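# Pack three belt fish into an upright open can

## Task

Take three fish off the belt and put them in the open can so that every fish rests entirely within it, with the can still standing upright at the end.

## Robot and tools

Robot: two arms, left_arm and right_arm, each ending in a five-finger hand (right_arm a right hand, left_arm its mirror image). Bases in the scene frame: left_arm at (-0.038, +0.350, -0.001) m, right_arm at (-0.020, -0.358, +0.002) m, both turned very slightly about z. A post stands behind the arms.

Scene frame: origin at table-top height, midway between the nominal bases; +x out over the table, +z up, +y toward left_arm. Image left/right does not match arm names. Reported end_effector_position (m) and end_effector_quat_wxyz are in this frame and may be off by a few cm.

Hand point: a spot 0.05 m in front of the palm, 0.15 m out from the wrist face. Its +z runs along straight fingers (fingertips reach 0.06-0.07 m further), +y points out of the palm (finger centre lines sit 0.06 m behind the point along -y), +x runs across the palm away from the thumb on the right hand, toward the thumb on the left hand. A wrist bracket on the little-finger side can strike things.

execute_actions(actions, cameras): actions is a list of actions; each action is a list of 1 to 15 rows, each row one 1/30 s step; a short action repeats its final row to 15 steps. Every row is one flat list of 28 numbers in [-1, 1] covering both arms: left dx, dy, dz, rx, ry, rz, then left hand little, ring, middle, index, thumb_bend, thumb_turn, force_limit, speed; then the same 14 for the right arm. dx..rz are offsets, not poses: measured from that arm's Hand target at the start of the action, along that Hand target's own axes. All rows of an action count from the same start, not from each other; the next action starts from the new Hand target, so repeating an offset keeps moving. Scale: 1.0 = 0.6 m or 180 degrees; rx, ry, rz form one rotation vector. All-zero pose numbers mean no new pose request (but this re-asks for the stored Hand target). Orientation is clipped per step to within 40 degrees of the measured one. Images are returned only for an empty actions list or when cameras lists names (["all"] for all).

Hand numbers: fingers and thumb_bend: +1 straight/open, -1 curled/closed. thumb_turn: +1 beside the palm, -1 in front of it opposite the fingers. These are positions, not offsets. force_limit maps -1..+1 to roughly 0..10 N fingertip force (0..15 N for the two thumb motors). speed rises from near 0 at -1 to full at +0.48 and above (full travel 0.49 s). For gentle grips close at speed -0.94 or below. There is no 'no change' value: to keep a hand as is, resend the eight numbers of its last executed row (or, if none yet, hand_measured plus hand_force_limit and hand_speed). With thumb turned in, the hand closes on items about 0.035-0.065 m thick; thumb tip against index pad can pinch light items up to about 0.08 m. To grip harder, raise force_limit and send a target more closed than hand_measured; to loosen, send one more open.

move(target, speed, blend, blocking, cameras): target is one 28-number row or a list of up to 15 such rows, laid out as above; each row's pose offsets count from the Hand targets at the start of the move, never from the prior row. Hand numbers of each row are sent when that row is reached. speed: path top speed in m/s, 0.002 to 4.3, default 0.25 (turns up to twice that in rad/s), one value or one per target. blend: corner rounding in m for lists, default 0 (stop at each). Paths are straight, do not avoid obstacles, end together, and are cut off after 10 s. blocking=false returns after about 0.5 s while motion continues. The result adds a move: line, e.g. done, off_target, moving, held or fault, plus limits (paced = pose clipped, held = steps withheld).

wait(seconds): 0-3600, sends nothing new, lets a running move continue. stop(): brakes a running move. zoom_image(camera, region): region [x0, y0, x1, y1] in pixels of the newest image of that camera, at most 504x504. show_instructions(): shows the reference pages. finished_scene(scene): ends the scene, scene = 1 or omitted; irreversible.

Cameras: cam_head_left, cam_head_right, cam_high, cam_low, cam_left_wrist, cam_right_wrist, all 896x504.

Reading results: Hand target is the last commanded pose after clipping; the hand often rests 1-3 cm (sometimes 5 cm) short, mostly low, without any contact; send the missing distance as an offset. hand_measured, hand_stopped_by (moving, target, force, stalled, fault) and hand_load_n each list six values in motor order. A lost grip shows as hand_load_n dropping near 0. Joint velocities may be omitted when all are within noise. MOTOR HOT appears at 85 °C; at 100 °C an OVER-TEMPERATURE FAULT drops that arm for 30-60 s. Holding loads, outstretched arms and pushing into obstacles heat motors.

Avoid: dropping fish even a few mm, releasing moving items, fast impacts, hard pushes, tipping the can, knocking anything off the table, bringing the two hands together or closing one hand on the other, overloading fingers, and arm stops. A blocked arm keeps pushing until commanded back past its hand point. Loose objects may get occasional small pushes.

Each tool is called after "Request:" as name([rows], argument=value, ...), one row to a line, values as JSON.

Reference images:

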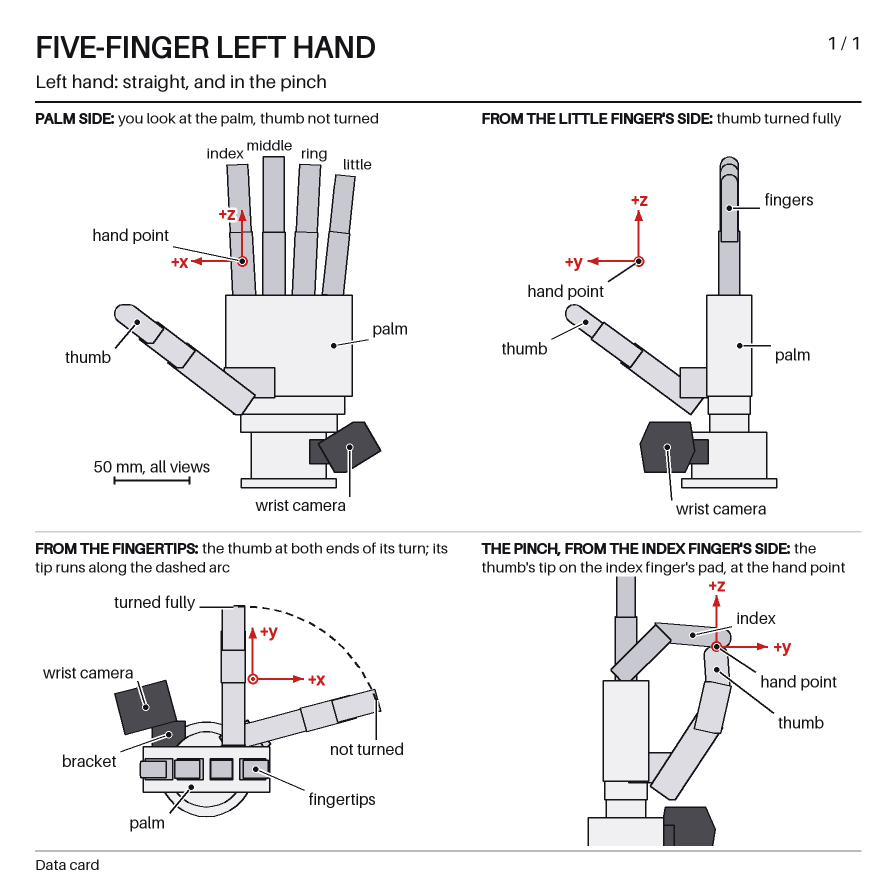

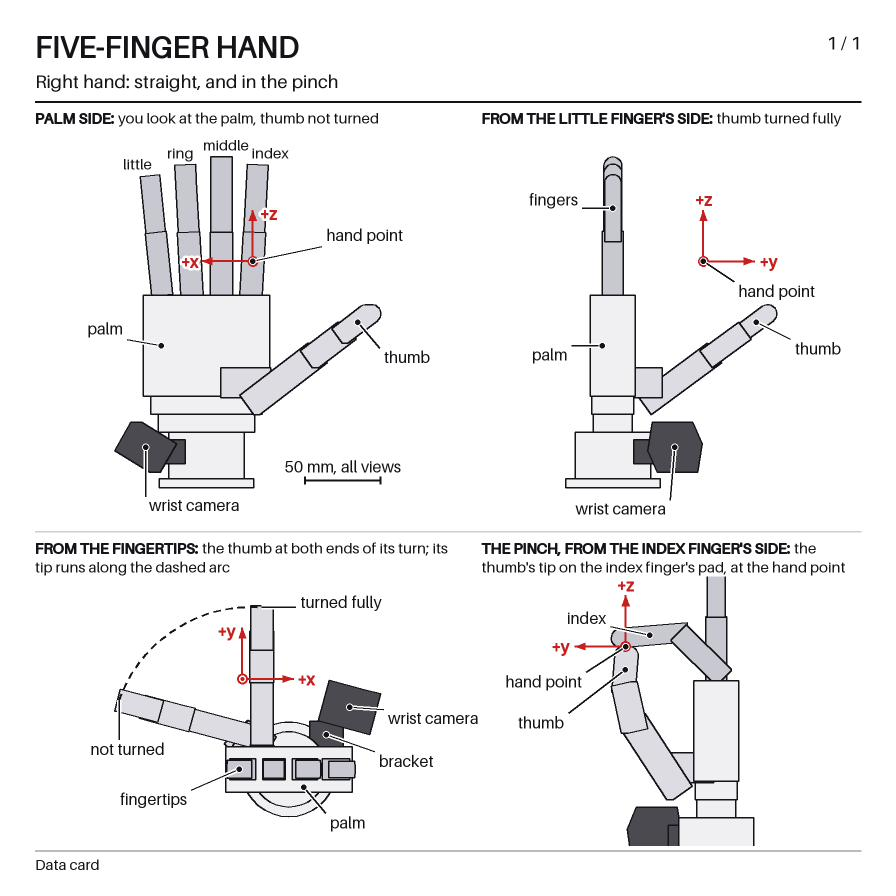

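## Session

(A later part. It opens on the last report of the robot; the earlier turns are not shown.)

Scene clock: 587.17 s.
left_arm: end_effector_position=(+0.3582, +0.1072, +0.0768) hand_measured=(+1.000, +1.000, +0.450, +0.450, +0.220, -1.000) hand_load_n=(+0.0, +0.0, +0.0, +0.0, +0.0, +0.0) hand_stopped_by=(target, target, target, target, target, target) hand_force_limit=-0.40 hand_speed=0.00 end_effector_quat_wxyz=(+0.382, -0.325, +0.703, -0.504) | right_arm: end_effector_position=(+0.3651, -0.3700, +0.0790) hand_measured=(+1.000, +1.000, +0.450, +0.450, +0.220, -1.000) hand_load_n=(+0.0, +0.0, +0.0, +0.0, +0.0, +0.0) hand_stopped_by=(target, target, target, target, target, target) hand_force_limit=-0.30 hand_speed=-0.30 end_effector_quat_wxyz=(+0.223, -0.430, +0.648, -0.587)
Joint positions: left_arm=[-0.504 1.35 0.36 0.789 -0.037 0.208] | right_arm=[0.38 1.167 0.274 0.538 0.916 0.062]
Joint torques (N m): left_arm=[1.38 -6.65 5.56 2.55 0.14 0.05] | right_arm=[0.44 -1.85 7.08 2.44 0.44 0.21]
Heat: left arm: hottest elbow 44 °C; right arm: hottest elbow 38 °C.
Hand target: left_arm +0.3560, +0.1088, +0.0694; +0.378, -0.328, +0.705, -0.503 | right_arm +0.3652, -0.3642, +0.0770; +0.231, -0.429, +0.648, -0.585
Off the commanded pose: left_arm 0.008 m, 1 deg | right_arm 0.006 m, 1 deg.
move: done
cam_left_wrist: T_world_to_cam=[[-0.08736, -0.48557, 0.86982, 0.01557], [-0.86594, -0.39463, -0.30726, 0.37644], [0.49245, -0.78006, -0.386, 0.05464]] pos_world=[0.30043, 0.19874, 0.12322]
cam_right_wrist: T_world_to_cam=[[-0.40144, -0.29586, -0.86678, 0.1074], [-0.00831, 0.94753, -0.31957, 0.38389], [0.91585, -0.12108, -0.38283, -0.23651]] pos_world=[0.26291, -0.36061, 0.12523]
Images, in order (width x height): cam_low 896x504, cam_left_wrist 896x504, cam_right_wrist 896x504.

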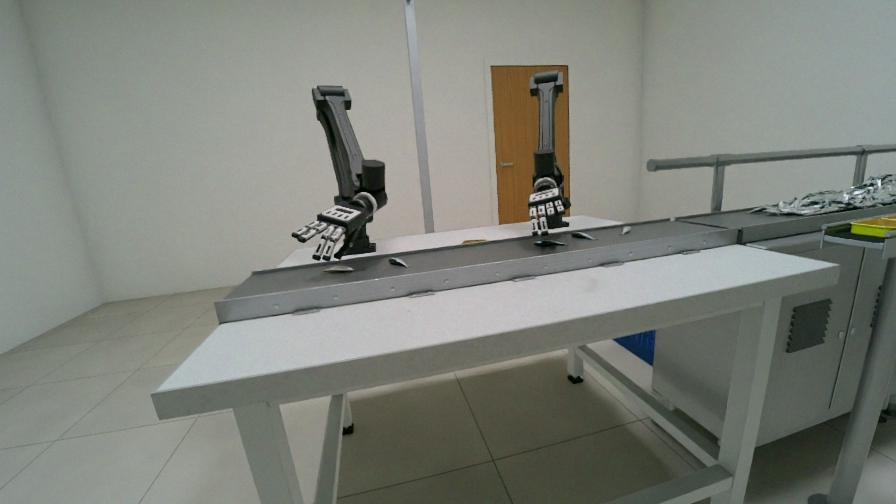

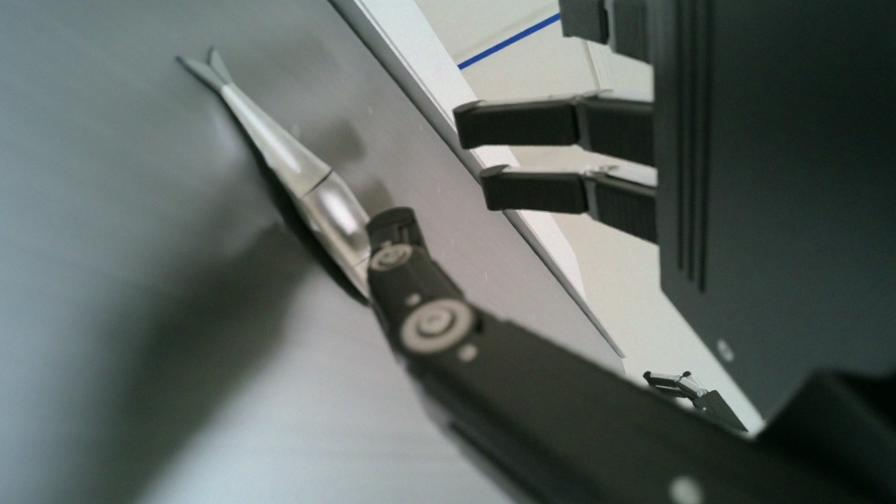

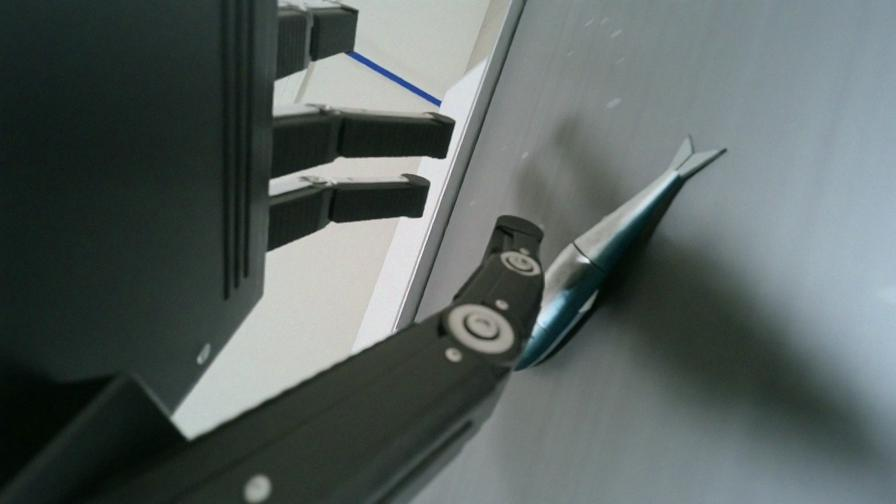

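Request:
move(target=[0.0027,0.032,0.0027,0,0,0,1,1,0.45,0.45,0.22,-1,-0.4,0,-0.0295,0.0398,-0.0038,0,0,0,1,1,0.45,0.45,0.22,-1,-0.3,-0.3], cameras=["cam_left_wrist","cam_right_wrist","cam_low"], speed=0.08)

Request:
zoom_image(camera="cam_low", region=[300, 200, 400, 275])

Request:
zoom_image(camera="cam_low", region=[510, 185, 610, 260])

Scene clock: 613.07 s.
left_arm: end_effector_position=(+0.3559, +0.1068, +0.0579) hand_measured=(+1.000, +1.000, +0.450, +0.450, +0.220, -1.000) hand_load_n=(+0.0, +0.0, +0.0, +0.0, +0.0, +0.0) hand_stopped_by=(target, target, target, target, target, target) hand_force_limit=-0.40 hand_speed=0.00 end_effector_quat_wxyz=(+0.380, -0.323, +0.704, -0.506) | right_arm: end_effector_position=(+0.3665, -0.3551, +0.0532) hand_measured=(+1.000, +1.000, +0.450, +0.450, +0.220, -1.000) hand_load_n=(+0.0, +0.0, +0.0, +0.0, +0.0, +0.0) hand_stopped_by=(target, target, target, target, target, target) hand_force_limit=-0.30 hand_speed=-0.30 end_effector_quat_wxyz=(+0.223, -0.430, +0.648, -0.587)
Joint positions: left_arm=[-0.504 1.431 0.341 0.89 -0.029 0.208] | right_arm=[0.435 1.31 0.267 0.663 0.967 0.095]
Joint torques (N m): left_arm=[2.37 -7 4.77 2.3 0.17 0.04] | right_arm=[0.5 -3.37 5.91 2.59 0.45 0.2]
Motor temperatures (°C): left_arm=[25 34 41 26 25 23] | right_arm=[24 26 38 25 27 22]
Heat: left arm: hottest elbow 41 °C; right arm: hottest elbow 38 °C.
Hand target: left_arm +0.3551, +0.1119, +0.0505; +0.378, -0.328, +0.705, -0.503 | right_arm +0.3657, -0.3496, +0.0510; +0.230, -0.429, +0.648, -0.585
Off the commanded pose: left_arm 0.009 m, 1 deg | right_arm 0.006 m, 1 deg.
move: done
cam_left_wrist: T_world_to_cam=[[-0.09121, -0.48314, 0.87078, 0.03254], [-0.86898, -0.38845, -0.30655, 0.36885], [0.48636, -0.78465, -0.38441, 0.05067]] pos_world=[0.29885, 0.19876, 0.10422]
cam_right_wrist: T_world_to_cam=[[-0.40093, -0.29549, -0.86715, 0.08991], [-0.00787, 0.94763, -0.31928, 0.3614], [0.91608, -0.12118, -0.38226, -0.24596]] pos_world=[0.26421, -0.34571, 0.09933]
Images, in order (width x height): cam_low 896x504, cam_left_wrist 896x504, cam_right_wrist 896x504.

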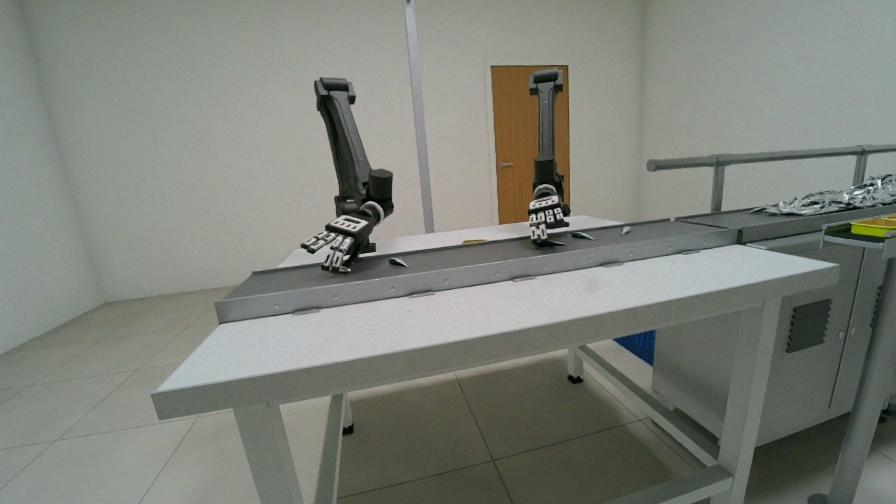

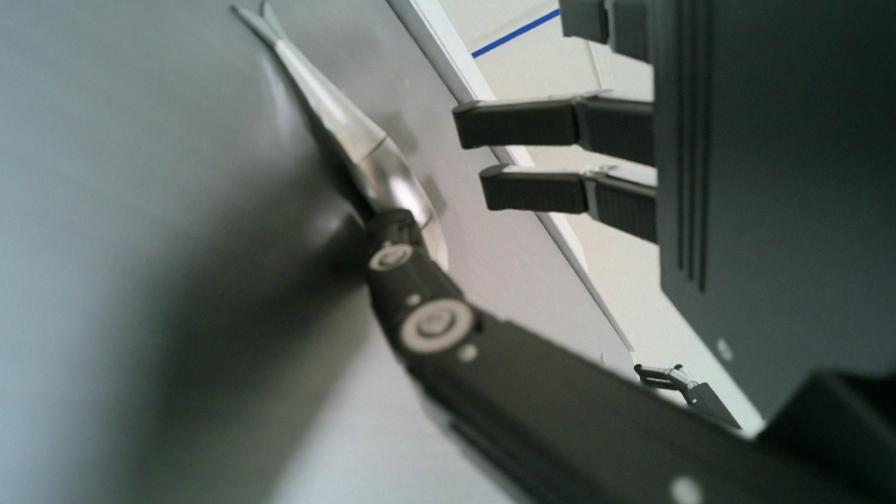

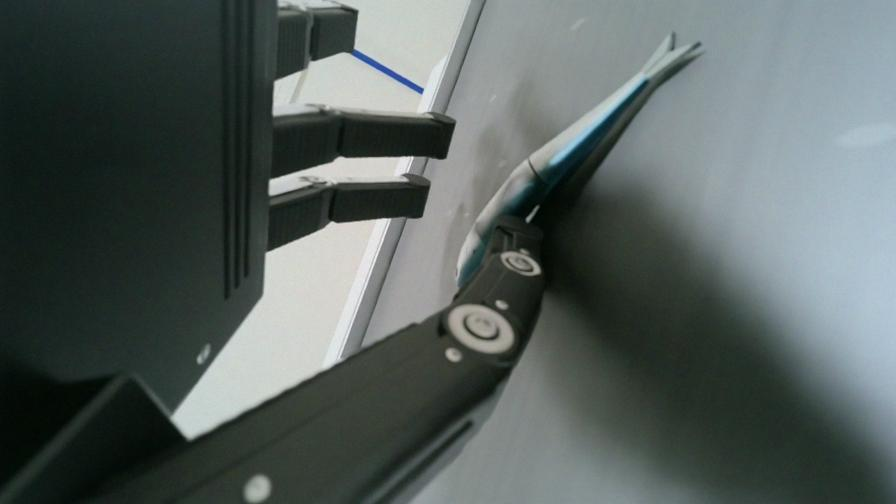

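Scaled by 5.040.

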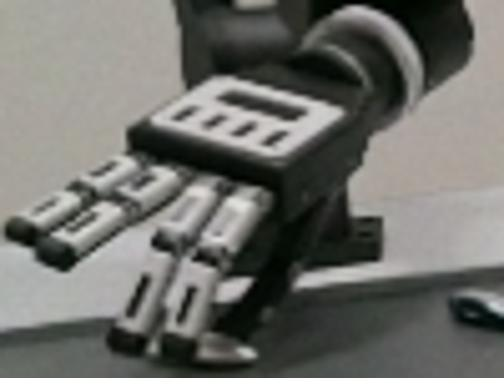

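Scaled by 5.040.

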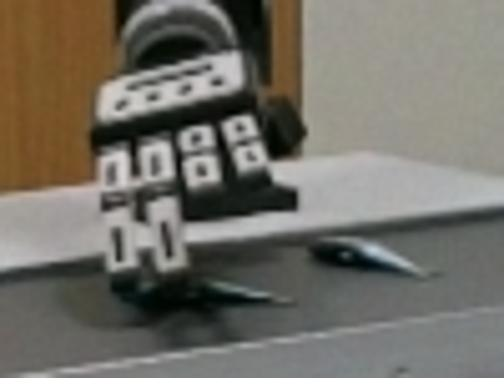

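Request:
move([
  [-0.0075,0.0077,-0.0037,0,0,0,1,1,0.45,0.45,0.22,-1,-0.4,0,-0.0024,0.0112,0.0024,0,0,0,1,1,0.45,0.45,0.22,-1,-0.3,-0.3],
  [-0.0075,0.0077,-0.0037,0,0,0,1,1,0.2,0.2,0.22,-1,-0.4,-0.7,-0.0024,0.0112,0.0024,0,0,0,1,1,0.2,0.2,0.22,-1,-0.3,-0.7],
], cameras=["cam_left_wrist","cam_right_wrist","cam_low"], speed=0.06)

Request:
zoom_image(camera="cam_low", region=[300, 200, 400, 275])

Request:
zoom_image(camera="cam_low", region=[510, 185, 610, 260])

Scene clock: 637.17 s.
left_arm: end_effector_position=(+0.3558, +0.1119, +0.0556) hand_measured=(+1.000, +1.000, +0.200, +0.200, +0.220, -1.000) hand_load_n=(+0.0, -0.5, +0.0, +0.0, +0.0, +0.0) hand_stopped_by=(target, target, target, target, target, target) hand_force_limit=-0.40 hand_speed=-0.70 end_effector_quat_wxyz=(+0.379, -0.324, +0.703, -0.508) | right_arm: end_effector_position=(+0.3682, -0.3541, +0.0484) hand_measured=(+1.000, +1.000, +0.200, +0.200, +0.220, -1.000) hand_load_n=(+0.0, +0.0, +0.0, +0.0, -0.5, +0.0) hand_stopped_by=(target, target, target, target, target, target) hand_force_limit=-0.30 hand_speed=-0.70 end_effector_quat_wxyz=(+0.226, -0.427, +0.649, -0.588)
Joint positions: left_arm=[-0.487 1.437 0.332 0.908 -0.011 0.208] | right_arm=[0.436 1.346 0.264 0.709 0.968 0.097]
Joint torques (N m): left_arm=[2.43 -6.89 4.59 2.5 0.13 0.09] | right_arm=[0.5 -3.31 5.34 2.3 0.4 0.18]
Heat: left arm: hottest elbow 40 °C; right arm: hottest elbow 35 °C.
Hand target: left_arm +0.3552, +0.1181, +0.0476; +0.378, -0.328, +0.704, -0.503 | right_arm +0.3658, -0.3495, +0.0442; +0.231, -0.429, +0.648, -0.585
Off the commanded pose: left_arm 0.010 m, 1 deg | right_arm 0.007 m, 1 deg.
move: done
cam_left_wrist: T_world_to_cam=[[-0.09155, -0.4795, 0.87275, 0.03663], [-0.86932, -0.38899, -0.30491, 0.37013], [0.48569, -0.78662, -0.38123, 0.05408]] pos_world=[0.29885, 0.20408, 0.1015]
cam_right_wrist: T_world_to_cam=[[-0.3939, -0.29187, -0.87158, 0.08562], [-0.00449, 0.94885, -0.31571, 0.35793], [0.91914, -0.12044, -0.37506, -0.25055]] pos_world=[0.26562, -0.34481, 0.09365]
Images, in order (width x height): cam_low 896x504, cam_left_wrist 896x504, cam_right_wrist 896x504.

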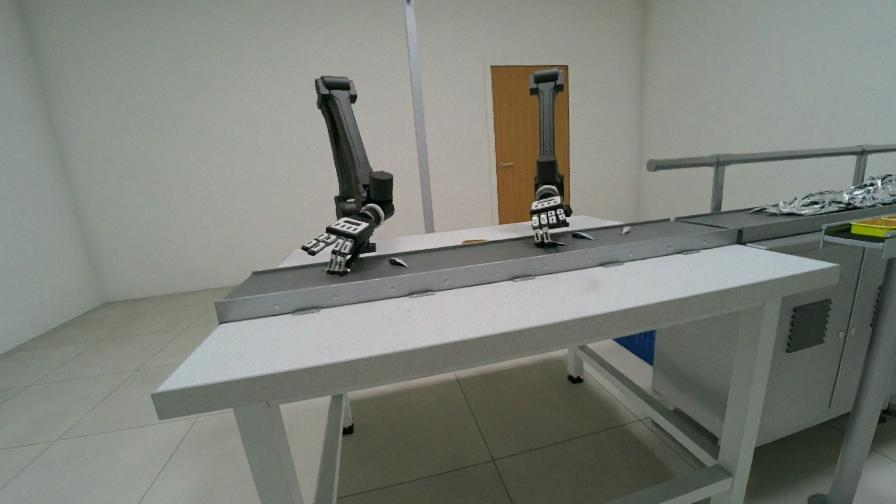

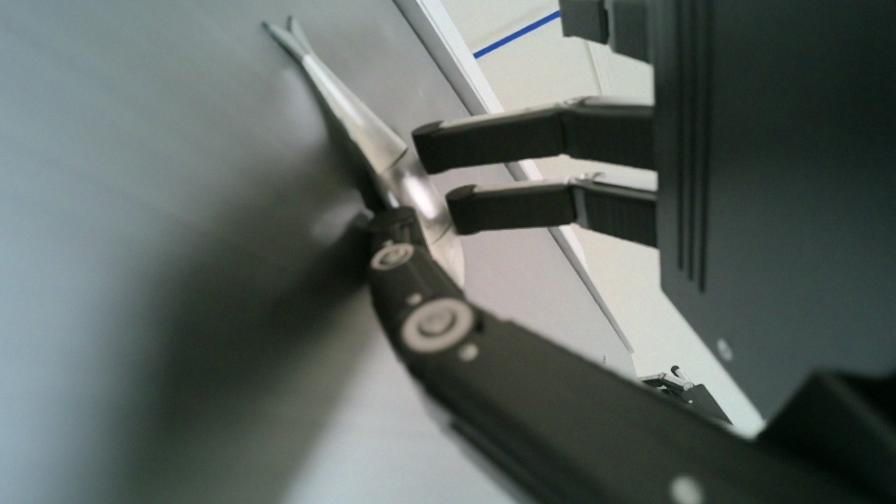

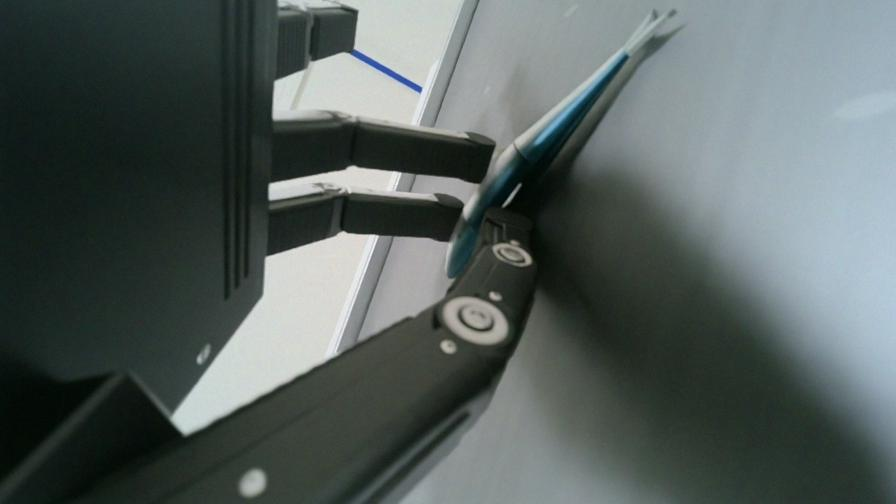

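Scaled by 5.040.

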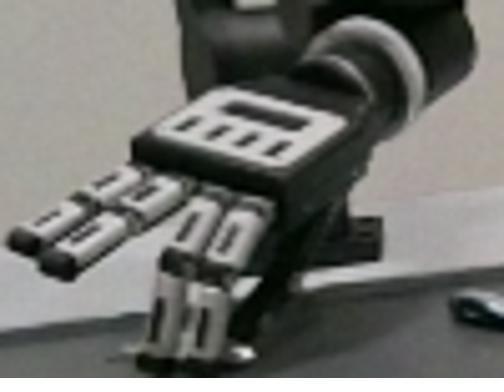

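Scaled by 5.040.

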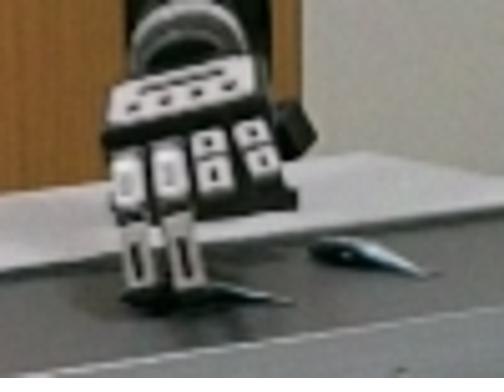

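Request:
move([
  [0.001,0.0048,0.001,0,0,0,1,1,0.2,0.2,0.22,-1,-0.4,-0.7,-0.0006,0.0032,0.0007,0,0,0,1,1,0.2,0.2,0.22,-1,-0.3,-0.7],
  [0.001,0.0048,0.001,0,0,0,1,1,-0.25,-0.25,0.22,-1,-0.3,-0.85,-0.0006,0.0032,0.0007,0,0,0,1,1,-0.25,-0.25,0.22,-1,-0.3,-0.85],
], cameras=["cam_left_wrist","cam_right_wrist","cam_low"], speed=0.06)

Request:
zoom_image(camera="cam_low", region=[300, 200, 400, 275])

Request:
zoom_image(camera="cam_low", region=[510, 185, 610, 260])

Scene clock: 646.47 s.
left_arm: end_effector_position=(+0.3573, +0.1107, +0.0562) hand_measured=(+1.000, +1.000, -0.034, -0.062, +0.222, -1.000) hand_load_n=(+0.0, +0.0, +2.5, +4.5, +5.5, +0.0) hand_stopped_by=(target, target, force, force, target, target) hand_force_limit=-0.30 hand_speed=-0.85 end_effector_quat_wxyz=(+0.381, -0.322, +0.699, -0.512) | right_arm: end_effector_position=(+0.3709, -0.3535, +0.0507) hand_measured=(+1.000, +1.000, -0.048, -0.116, +0.220, -1.000) hand_load_n=(+0.0, +0.0, +3.5, +4.0, +1.0, -1.5) hand_stopped_by=(target, target, force, force, target, target) hand_force_limit=-0.30 hand_speed=-0.85 end_effector_quat_wxyz=(+0.233, -0.419, +0.649, -0.590)
Joint positions: left_arm=[-0.487 1.45 0.332 0.933 -0.009 0.208] | right_arm=[0.436 1.355 0.264 0.738 0.971 0.099]
Joint torques (N m): left_arm=[2.67 -6.71 4.25 2.06 0.11 0.11] | right_arm=[0.15 -3.08 5.16 1.73 0.29 0.16]
Heat: left arm: hottest elbow 39 °C; right arm: hottest elbow 35 °C.
Hand target: left_arm +0.3551, +0.1181, +0.0445; +0.378, -0.328, +0.705, -0.503 | right_arm +0.3658, -0.3496, +0.0420; +0.230, -0.429, +0.648, -0.585
Off the commanded pose: left_arm 0.014 m, 1 deg | right_arm 0.011 m, 1 deg.
move: off_target (left_arm, right_arm); target 2's new numbers were sent with left_arm's hand 0.012 m and 1 deg from that target
cam_left_wrist: T_world_to_cam=[[-0.10139, -0.47395, 0.8747, 0.03846], [-0.86666, -0.38964, -0.31158, 0.37069], [0.48849, -0.78966, -0.37125, 0.05146]] pos_world=[0.30002, 0.2033, 0.10096]
cam_right_wrist: T_world_to_cam=[[-0.37733, -0.28373, -0.88154, 0.08609], [0.00481, 0.9513, -0.30823, 0.35513], [0.92607, -0.12054, -0.35759, -0.25546]] pos_world=[0.26736, -0.3442, 0.09401]
Images, in order (width x height): cam_low 896x504, cam_left_wrist 896x504, cam_right_wrist 896x504.

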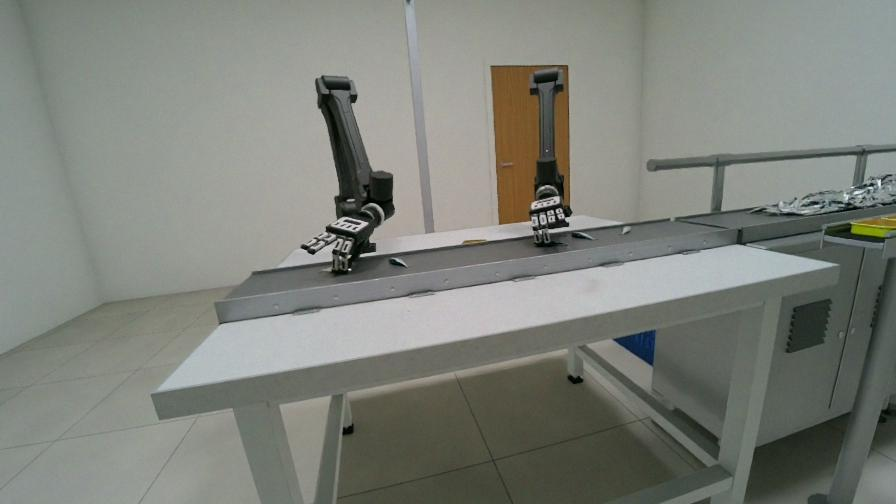

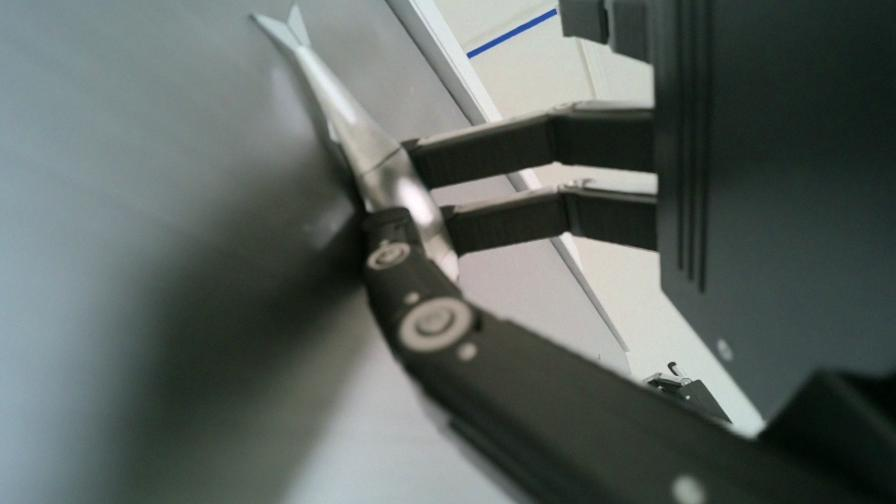

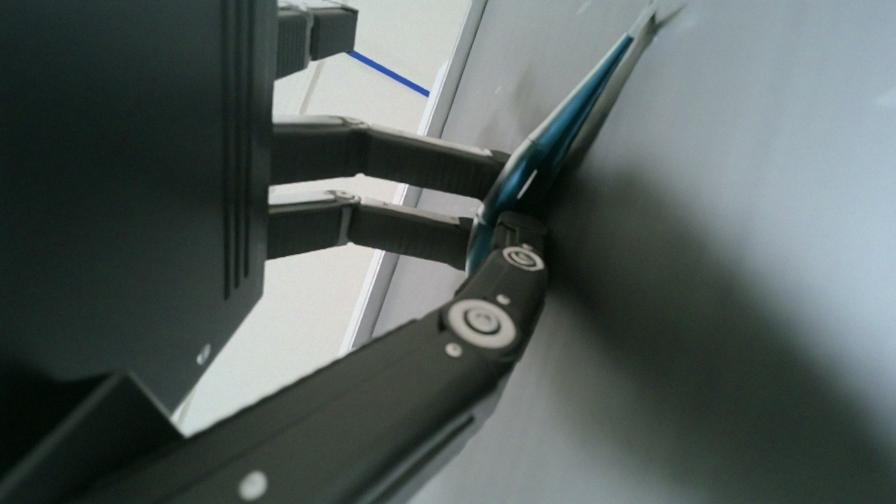

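Scaled by 5.040.

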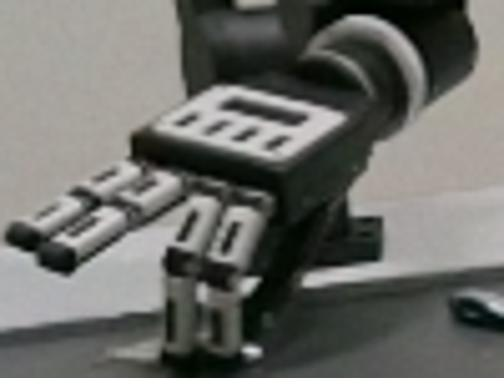

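Scaled by 5.040.

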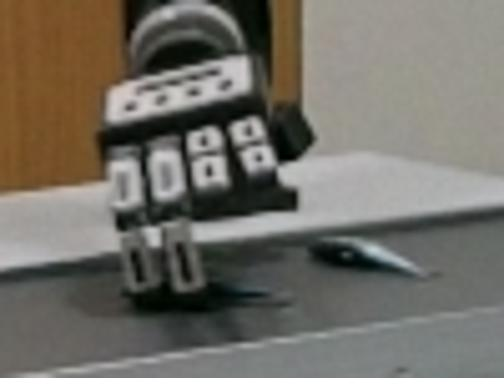

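Request:
move(target=[-0.0118,-0.0558,-0.0122,0,0,0,1,1,-0.25,-0.25,0.22,-1,-0.3,-0.85,0.0118,-0.0558,-0.0121,0,0,0,1,1,-0.25,-0.25,0.22,-1,-0.3,-0.85], cameras=["cam_left_wrist","cam_right_wrist","cam_low"], speed=0.05)

Request:
zoom_image(camera="cam_low", region=[300, 200, 400, 275])

Request:
zoom_image(camera="cam_low", region=[510, 185, 610, 260])

Scene clock: 654.43 s.
left_arm: end_effector_position=(+0.3471, +0.1163, +0.0704) hand_measured=(+1.000, +1.000, -0.034, -0.062, +0.220, -1.000) hand_load_n=(+0.0, +0.0, +0.0, +0.0, +0.0, +0.0) hand_stopped_by=(target, target, force, force, target, target) hand_force_limit=-0.30 hand_speed=-0.85 end_effector_quat_wxyz=(+0.372, -0.327, +0.711, -0.499) | right_arm: end_effector_position=(+0.3564, -0.3592, +0.0659) hand_measured=(+1.000, +1.000, -0.048, -0.118, +0.220, -1.000) hand_load_n=(+0.0, +0.5, +0.0, +0.0, +0.0, +0.0) hand_stopped_by=(target, target, force, force, target, target) hand_force_limit=-0.30 hand_speed=-0.85 end_effector_quat_wxyz=(+0.214, -0.435, +0.649, -0.586)
Joint positions: left_arm=[-0.487 1.32 0.332 0.763 -0.009 0.208] | right_arm=[0.436 1.201 0.264 0.534 0.971 0.099]
Joint torques (N m): left_arm=[2.2 -8.76 7.04 1.37 0.06 0.04] | right_arm=[0.21 -4.72 9.13 1.65 0.32 0.15]
Heat: left arm: hottest elbow 38 °C; right arm: hottest elbow 34 °C.
Hand target: left_arm +0.3551, +0.1181, +0.0796; +0.378, -0.328, +0.705, -0.503 | right_arm +0.3658, -0.3496, +0.0771; +0.231, -0.429, +0.648, -0.585
Off the commanded pose: left_arm 0.012 m, 1 deg | right_arm 0.017 m, 2 deg.
move: off_target (left_arm, right_arm)
cam_left_wrist: T_world_to_cam=[[-0.07114, -0.49088, 0.86832, 0.01957], [-0.87729, -0.38346, -0.28865, 0.36981], [0.47466, -0.7823, -0.40337, 0.07226]] pos_world=[0.29153, 0.20794, 0.1189]
cam_right_wrist: T_world_to_cam=[[-0.41801, -0.29992, -0.85751, 0.09956], [-0.01008, 0.94541, -0.32574, 0.36974], [0.90839, -0.12752, -0.39821, -0.23088]] pos_world=[0.25508, -0.34913, 0.11388]
Images, in order (width x height): cam_low 896x504, cam_left_wrist 896x504, cam_right_wrist 896x504.

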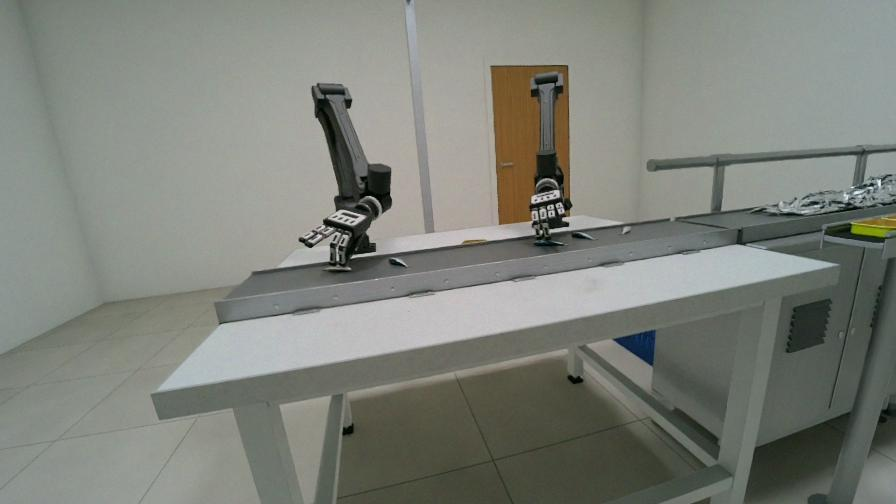

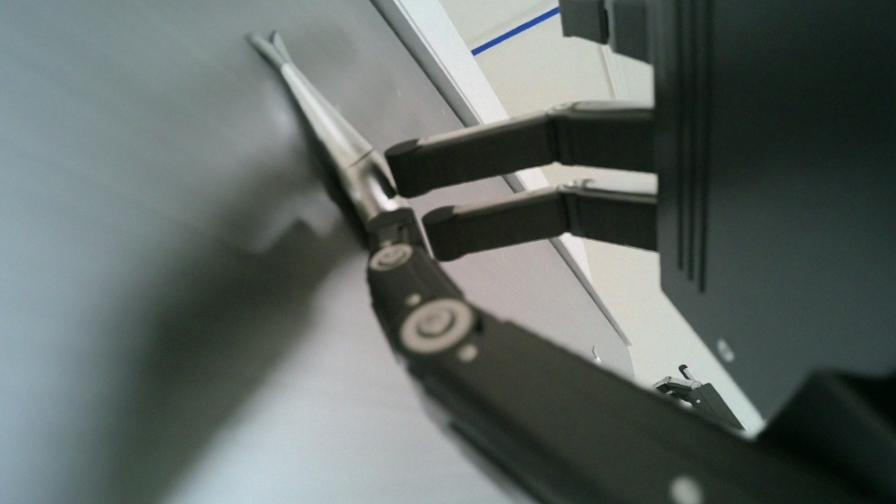

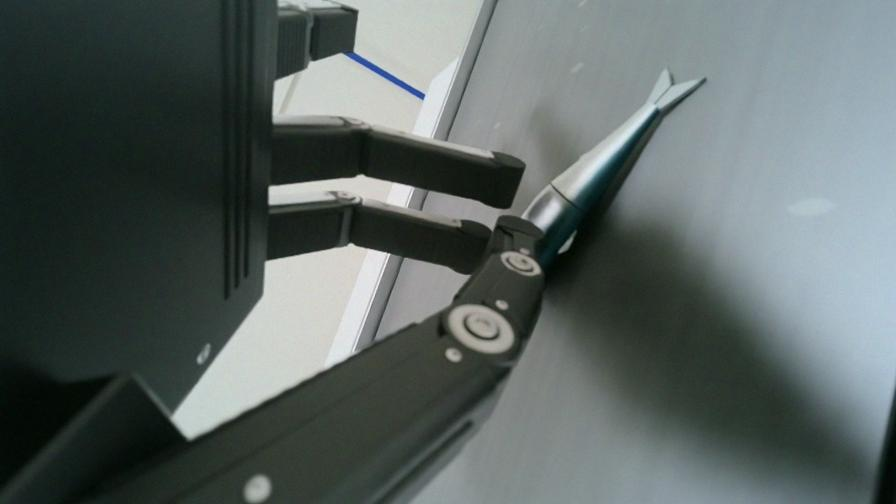

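Scaled by 5.040.

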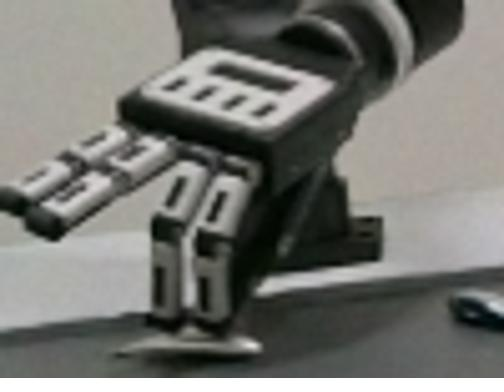

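Scaled by 5.040.

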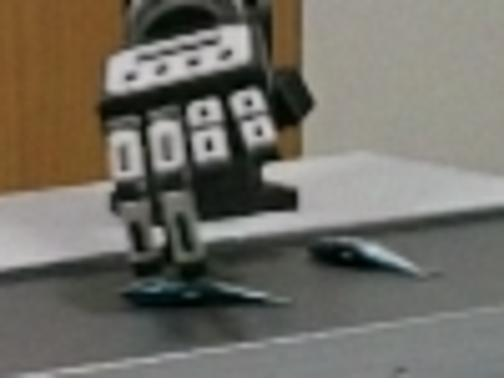

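Request:
move(target=[-0.0053,-0.0323,0.037,-0.0045,-0.0213,-0.0046,1,1,0.45,0.45,0.32,-1,-0.3,-0.2,0.008,-0.024,0.0058,0,0,0,1,1,0.45,0.45,0.32,-1,-0.3,-0.2], cameras=["all"], speed=0.08)

Request:
zoom_image(camera="cam_head_right", region=[260, 210, 380, 310])

Request:
zoom_image(camera="cam_head_right", region=[480, 210, 620, 310])

Scene clock: 703.60 s.
left_arm: end_effector_position=(+0.3666, +0.1180, +0.0794) hand_measured=(+1.000, +1.000, +0.450, +0.450, +0.320, -1.000) hand_load_n=(+0.0, +0.0, +0.0, +0.0, +0.0, +0.0) hand_stopped_by=(target, target, target, target, target, target) hand_force_limit=-0.30 hand_speed=-0.20 end_effector_quat_wxyz=(+0.394, -0.356, +0.700, -0.477) | right_arm: end_effector_position=(+0.3555, -0.3567, +0.0742) hand_measured=(+1.000, +1.000, +0.450, +0.450, +0.320, -1.000) hand_load_n=(+0.0, +0.0, +0.0, +0.0, +0.0, +0.0) hand_stopped_by=(target, target, target, target, target, target) hand_force_limit=-0.30 hand_speed=-0.20 end_effector_quat_wxyz=(+0.220, -0.441, +0.648, -0.581)
Joint positions: left_arm=[-0.505 1.32 0.385 0.697 -0.113 0.193] | right_arm=[0.436 1.148 0.269 0.475 0.952 0.099]
Joint torques (N m): left_arm=[0.03 -8.35 8.94 1.47 -0.16 -0.03] | right_arm=[-1.49 -3.72 10.89 1.59 0.2 -0.01]
Heat: left arm: hottest elbow 39 °C; right arm: hottest elbow 38 °C.
Hand target: left_arm +0.3774, +0.1052, +0.0940; +0.396, -0.353, +0.693, -0.489 | right_arm +0.3701, -0.3548, +0.0909; +0.230, -0.429, +0.648, -0.585
Off the commanded pose: left_arm 0.022 m, 2 deg | right_arm 0.023 m, 2 deg.
move: off_target (left_arm, right_arm)
cam_left_wrist: T_world_to_cam=[[-0.02405, -0.50686, 0.86169, -0.00081], [-0.8422, -0.45413, -0.29063, 0.38574], [0.53863, -0.73271, -0.41596, 0.03974]] pos_world=[0.30345, 0.20388, 0.12934]
cam_right_wrist: T_world_to_cam=[[-0.4151, -0.30131, -0.85843, 0.10554], [-0.02753, 0.94729, -0.31919, 0.37638], [0.90936, -0.10886, -0.40151, -0.21984]] pos_world=[0.25408, -0.34867, 0.12247]

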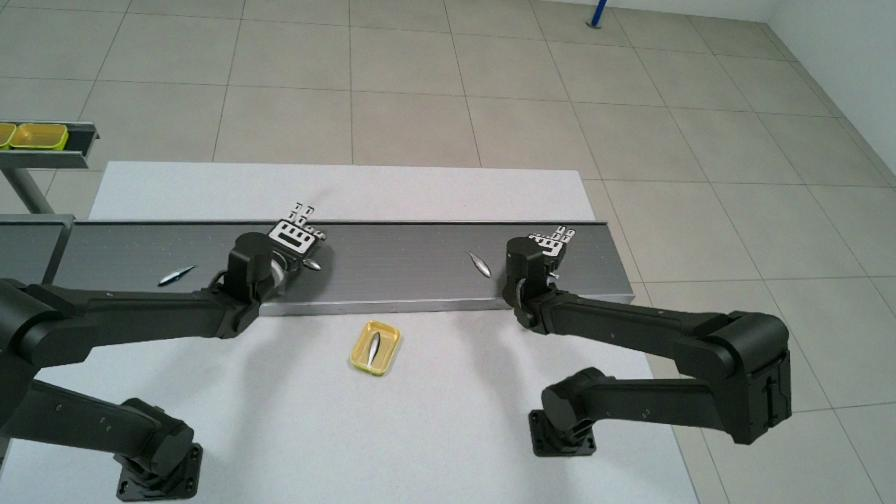

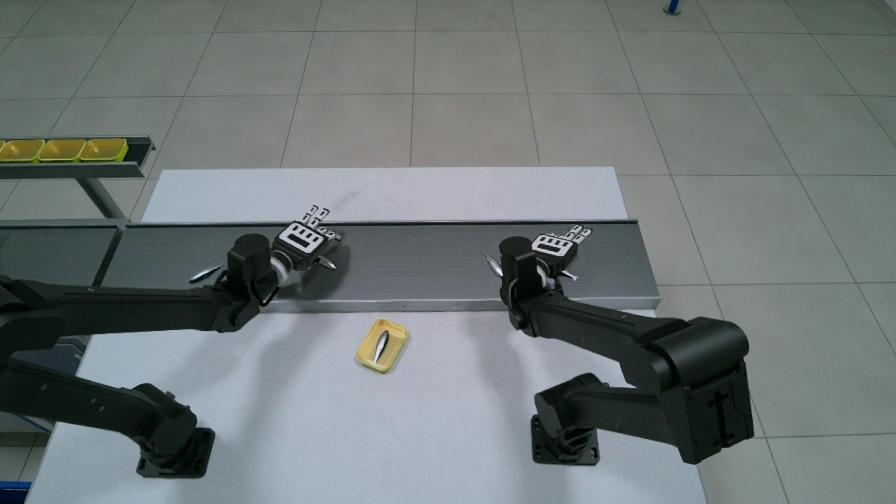

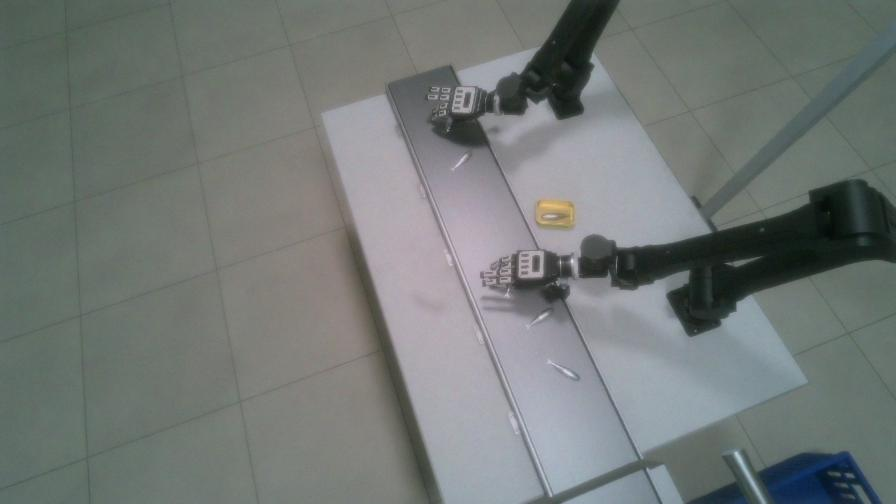

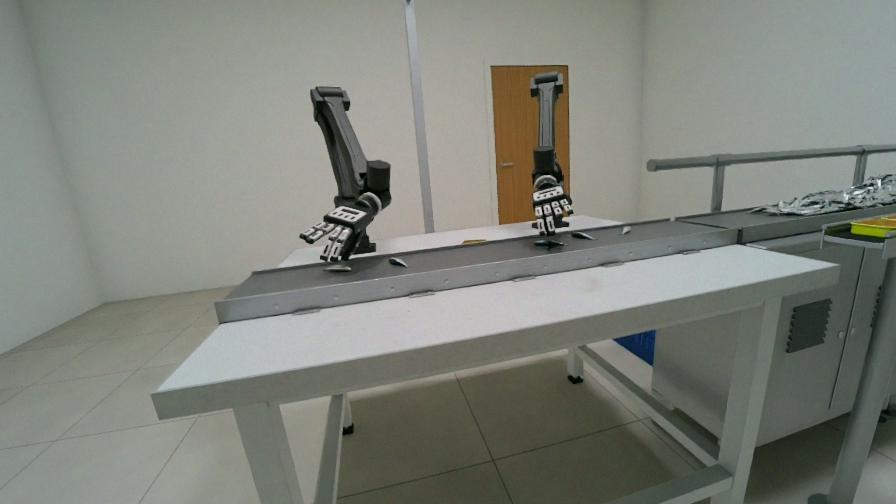

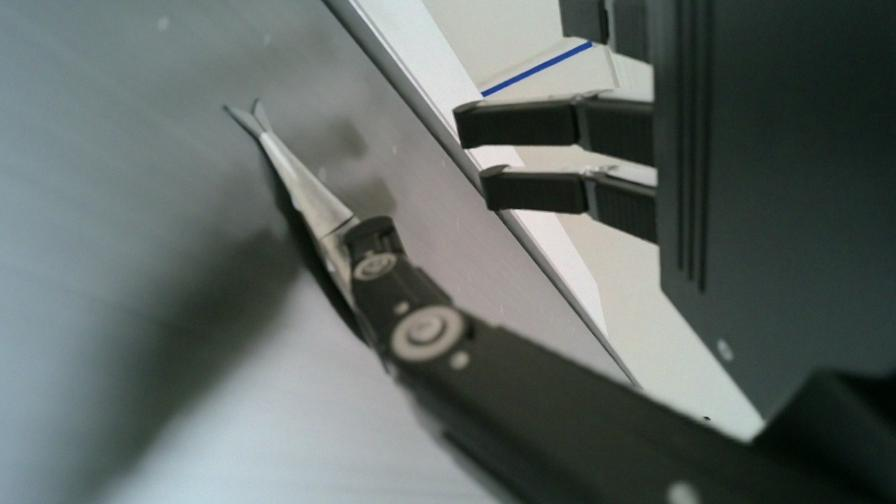

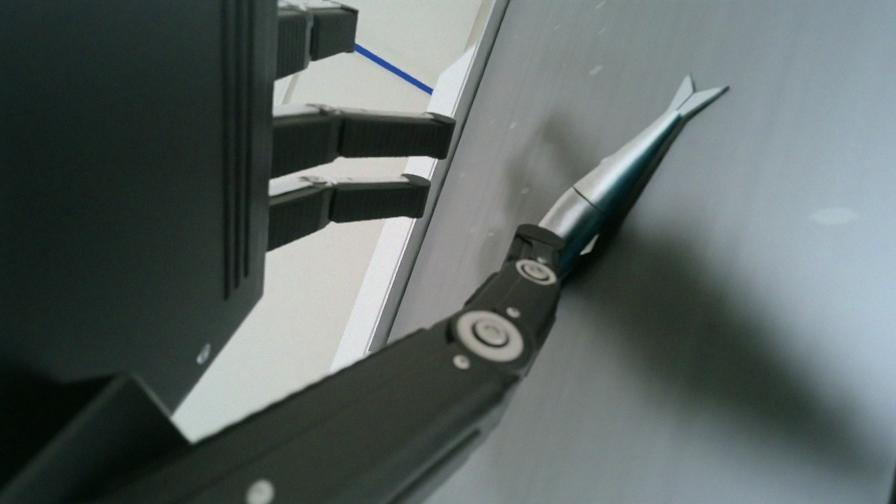

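Scaled by 4.200.

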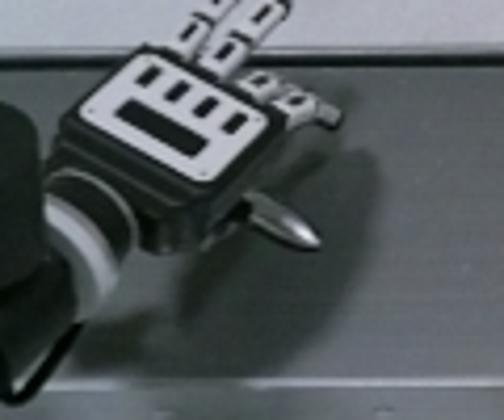

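Scaled by 3.600.

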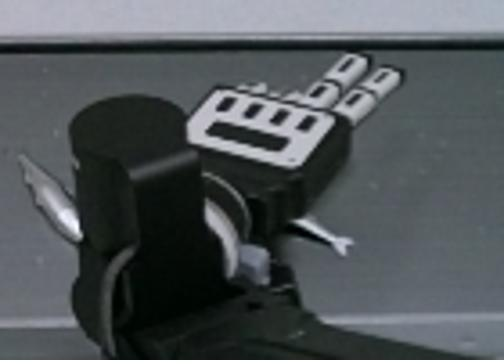

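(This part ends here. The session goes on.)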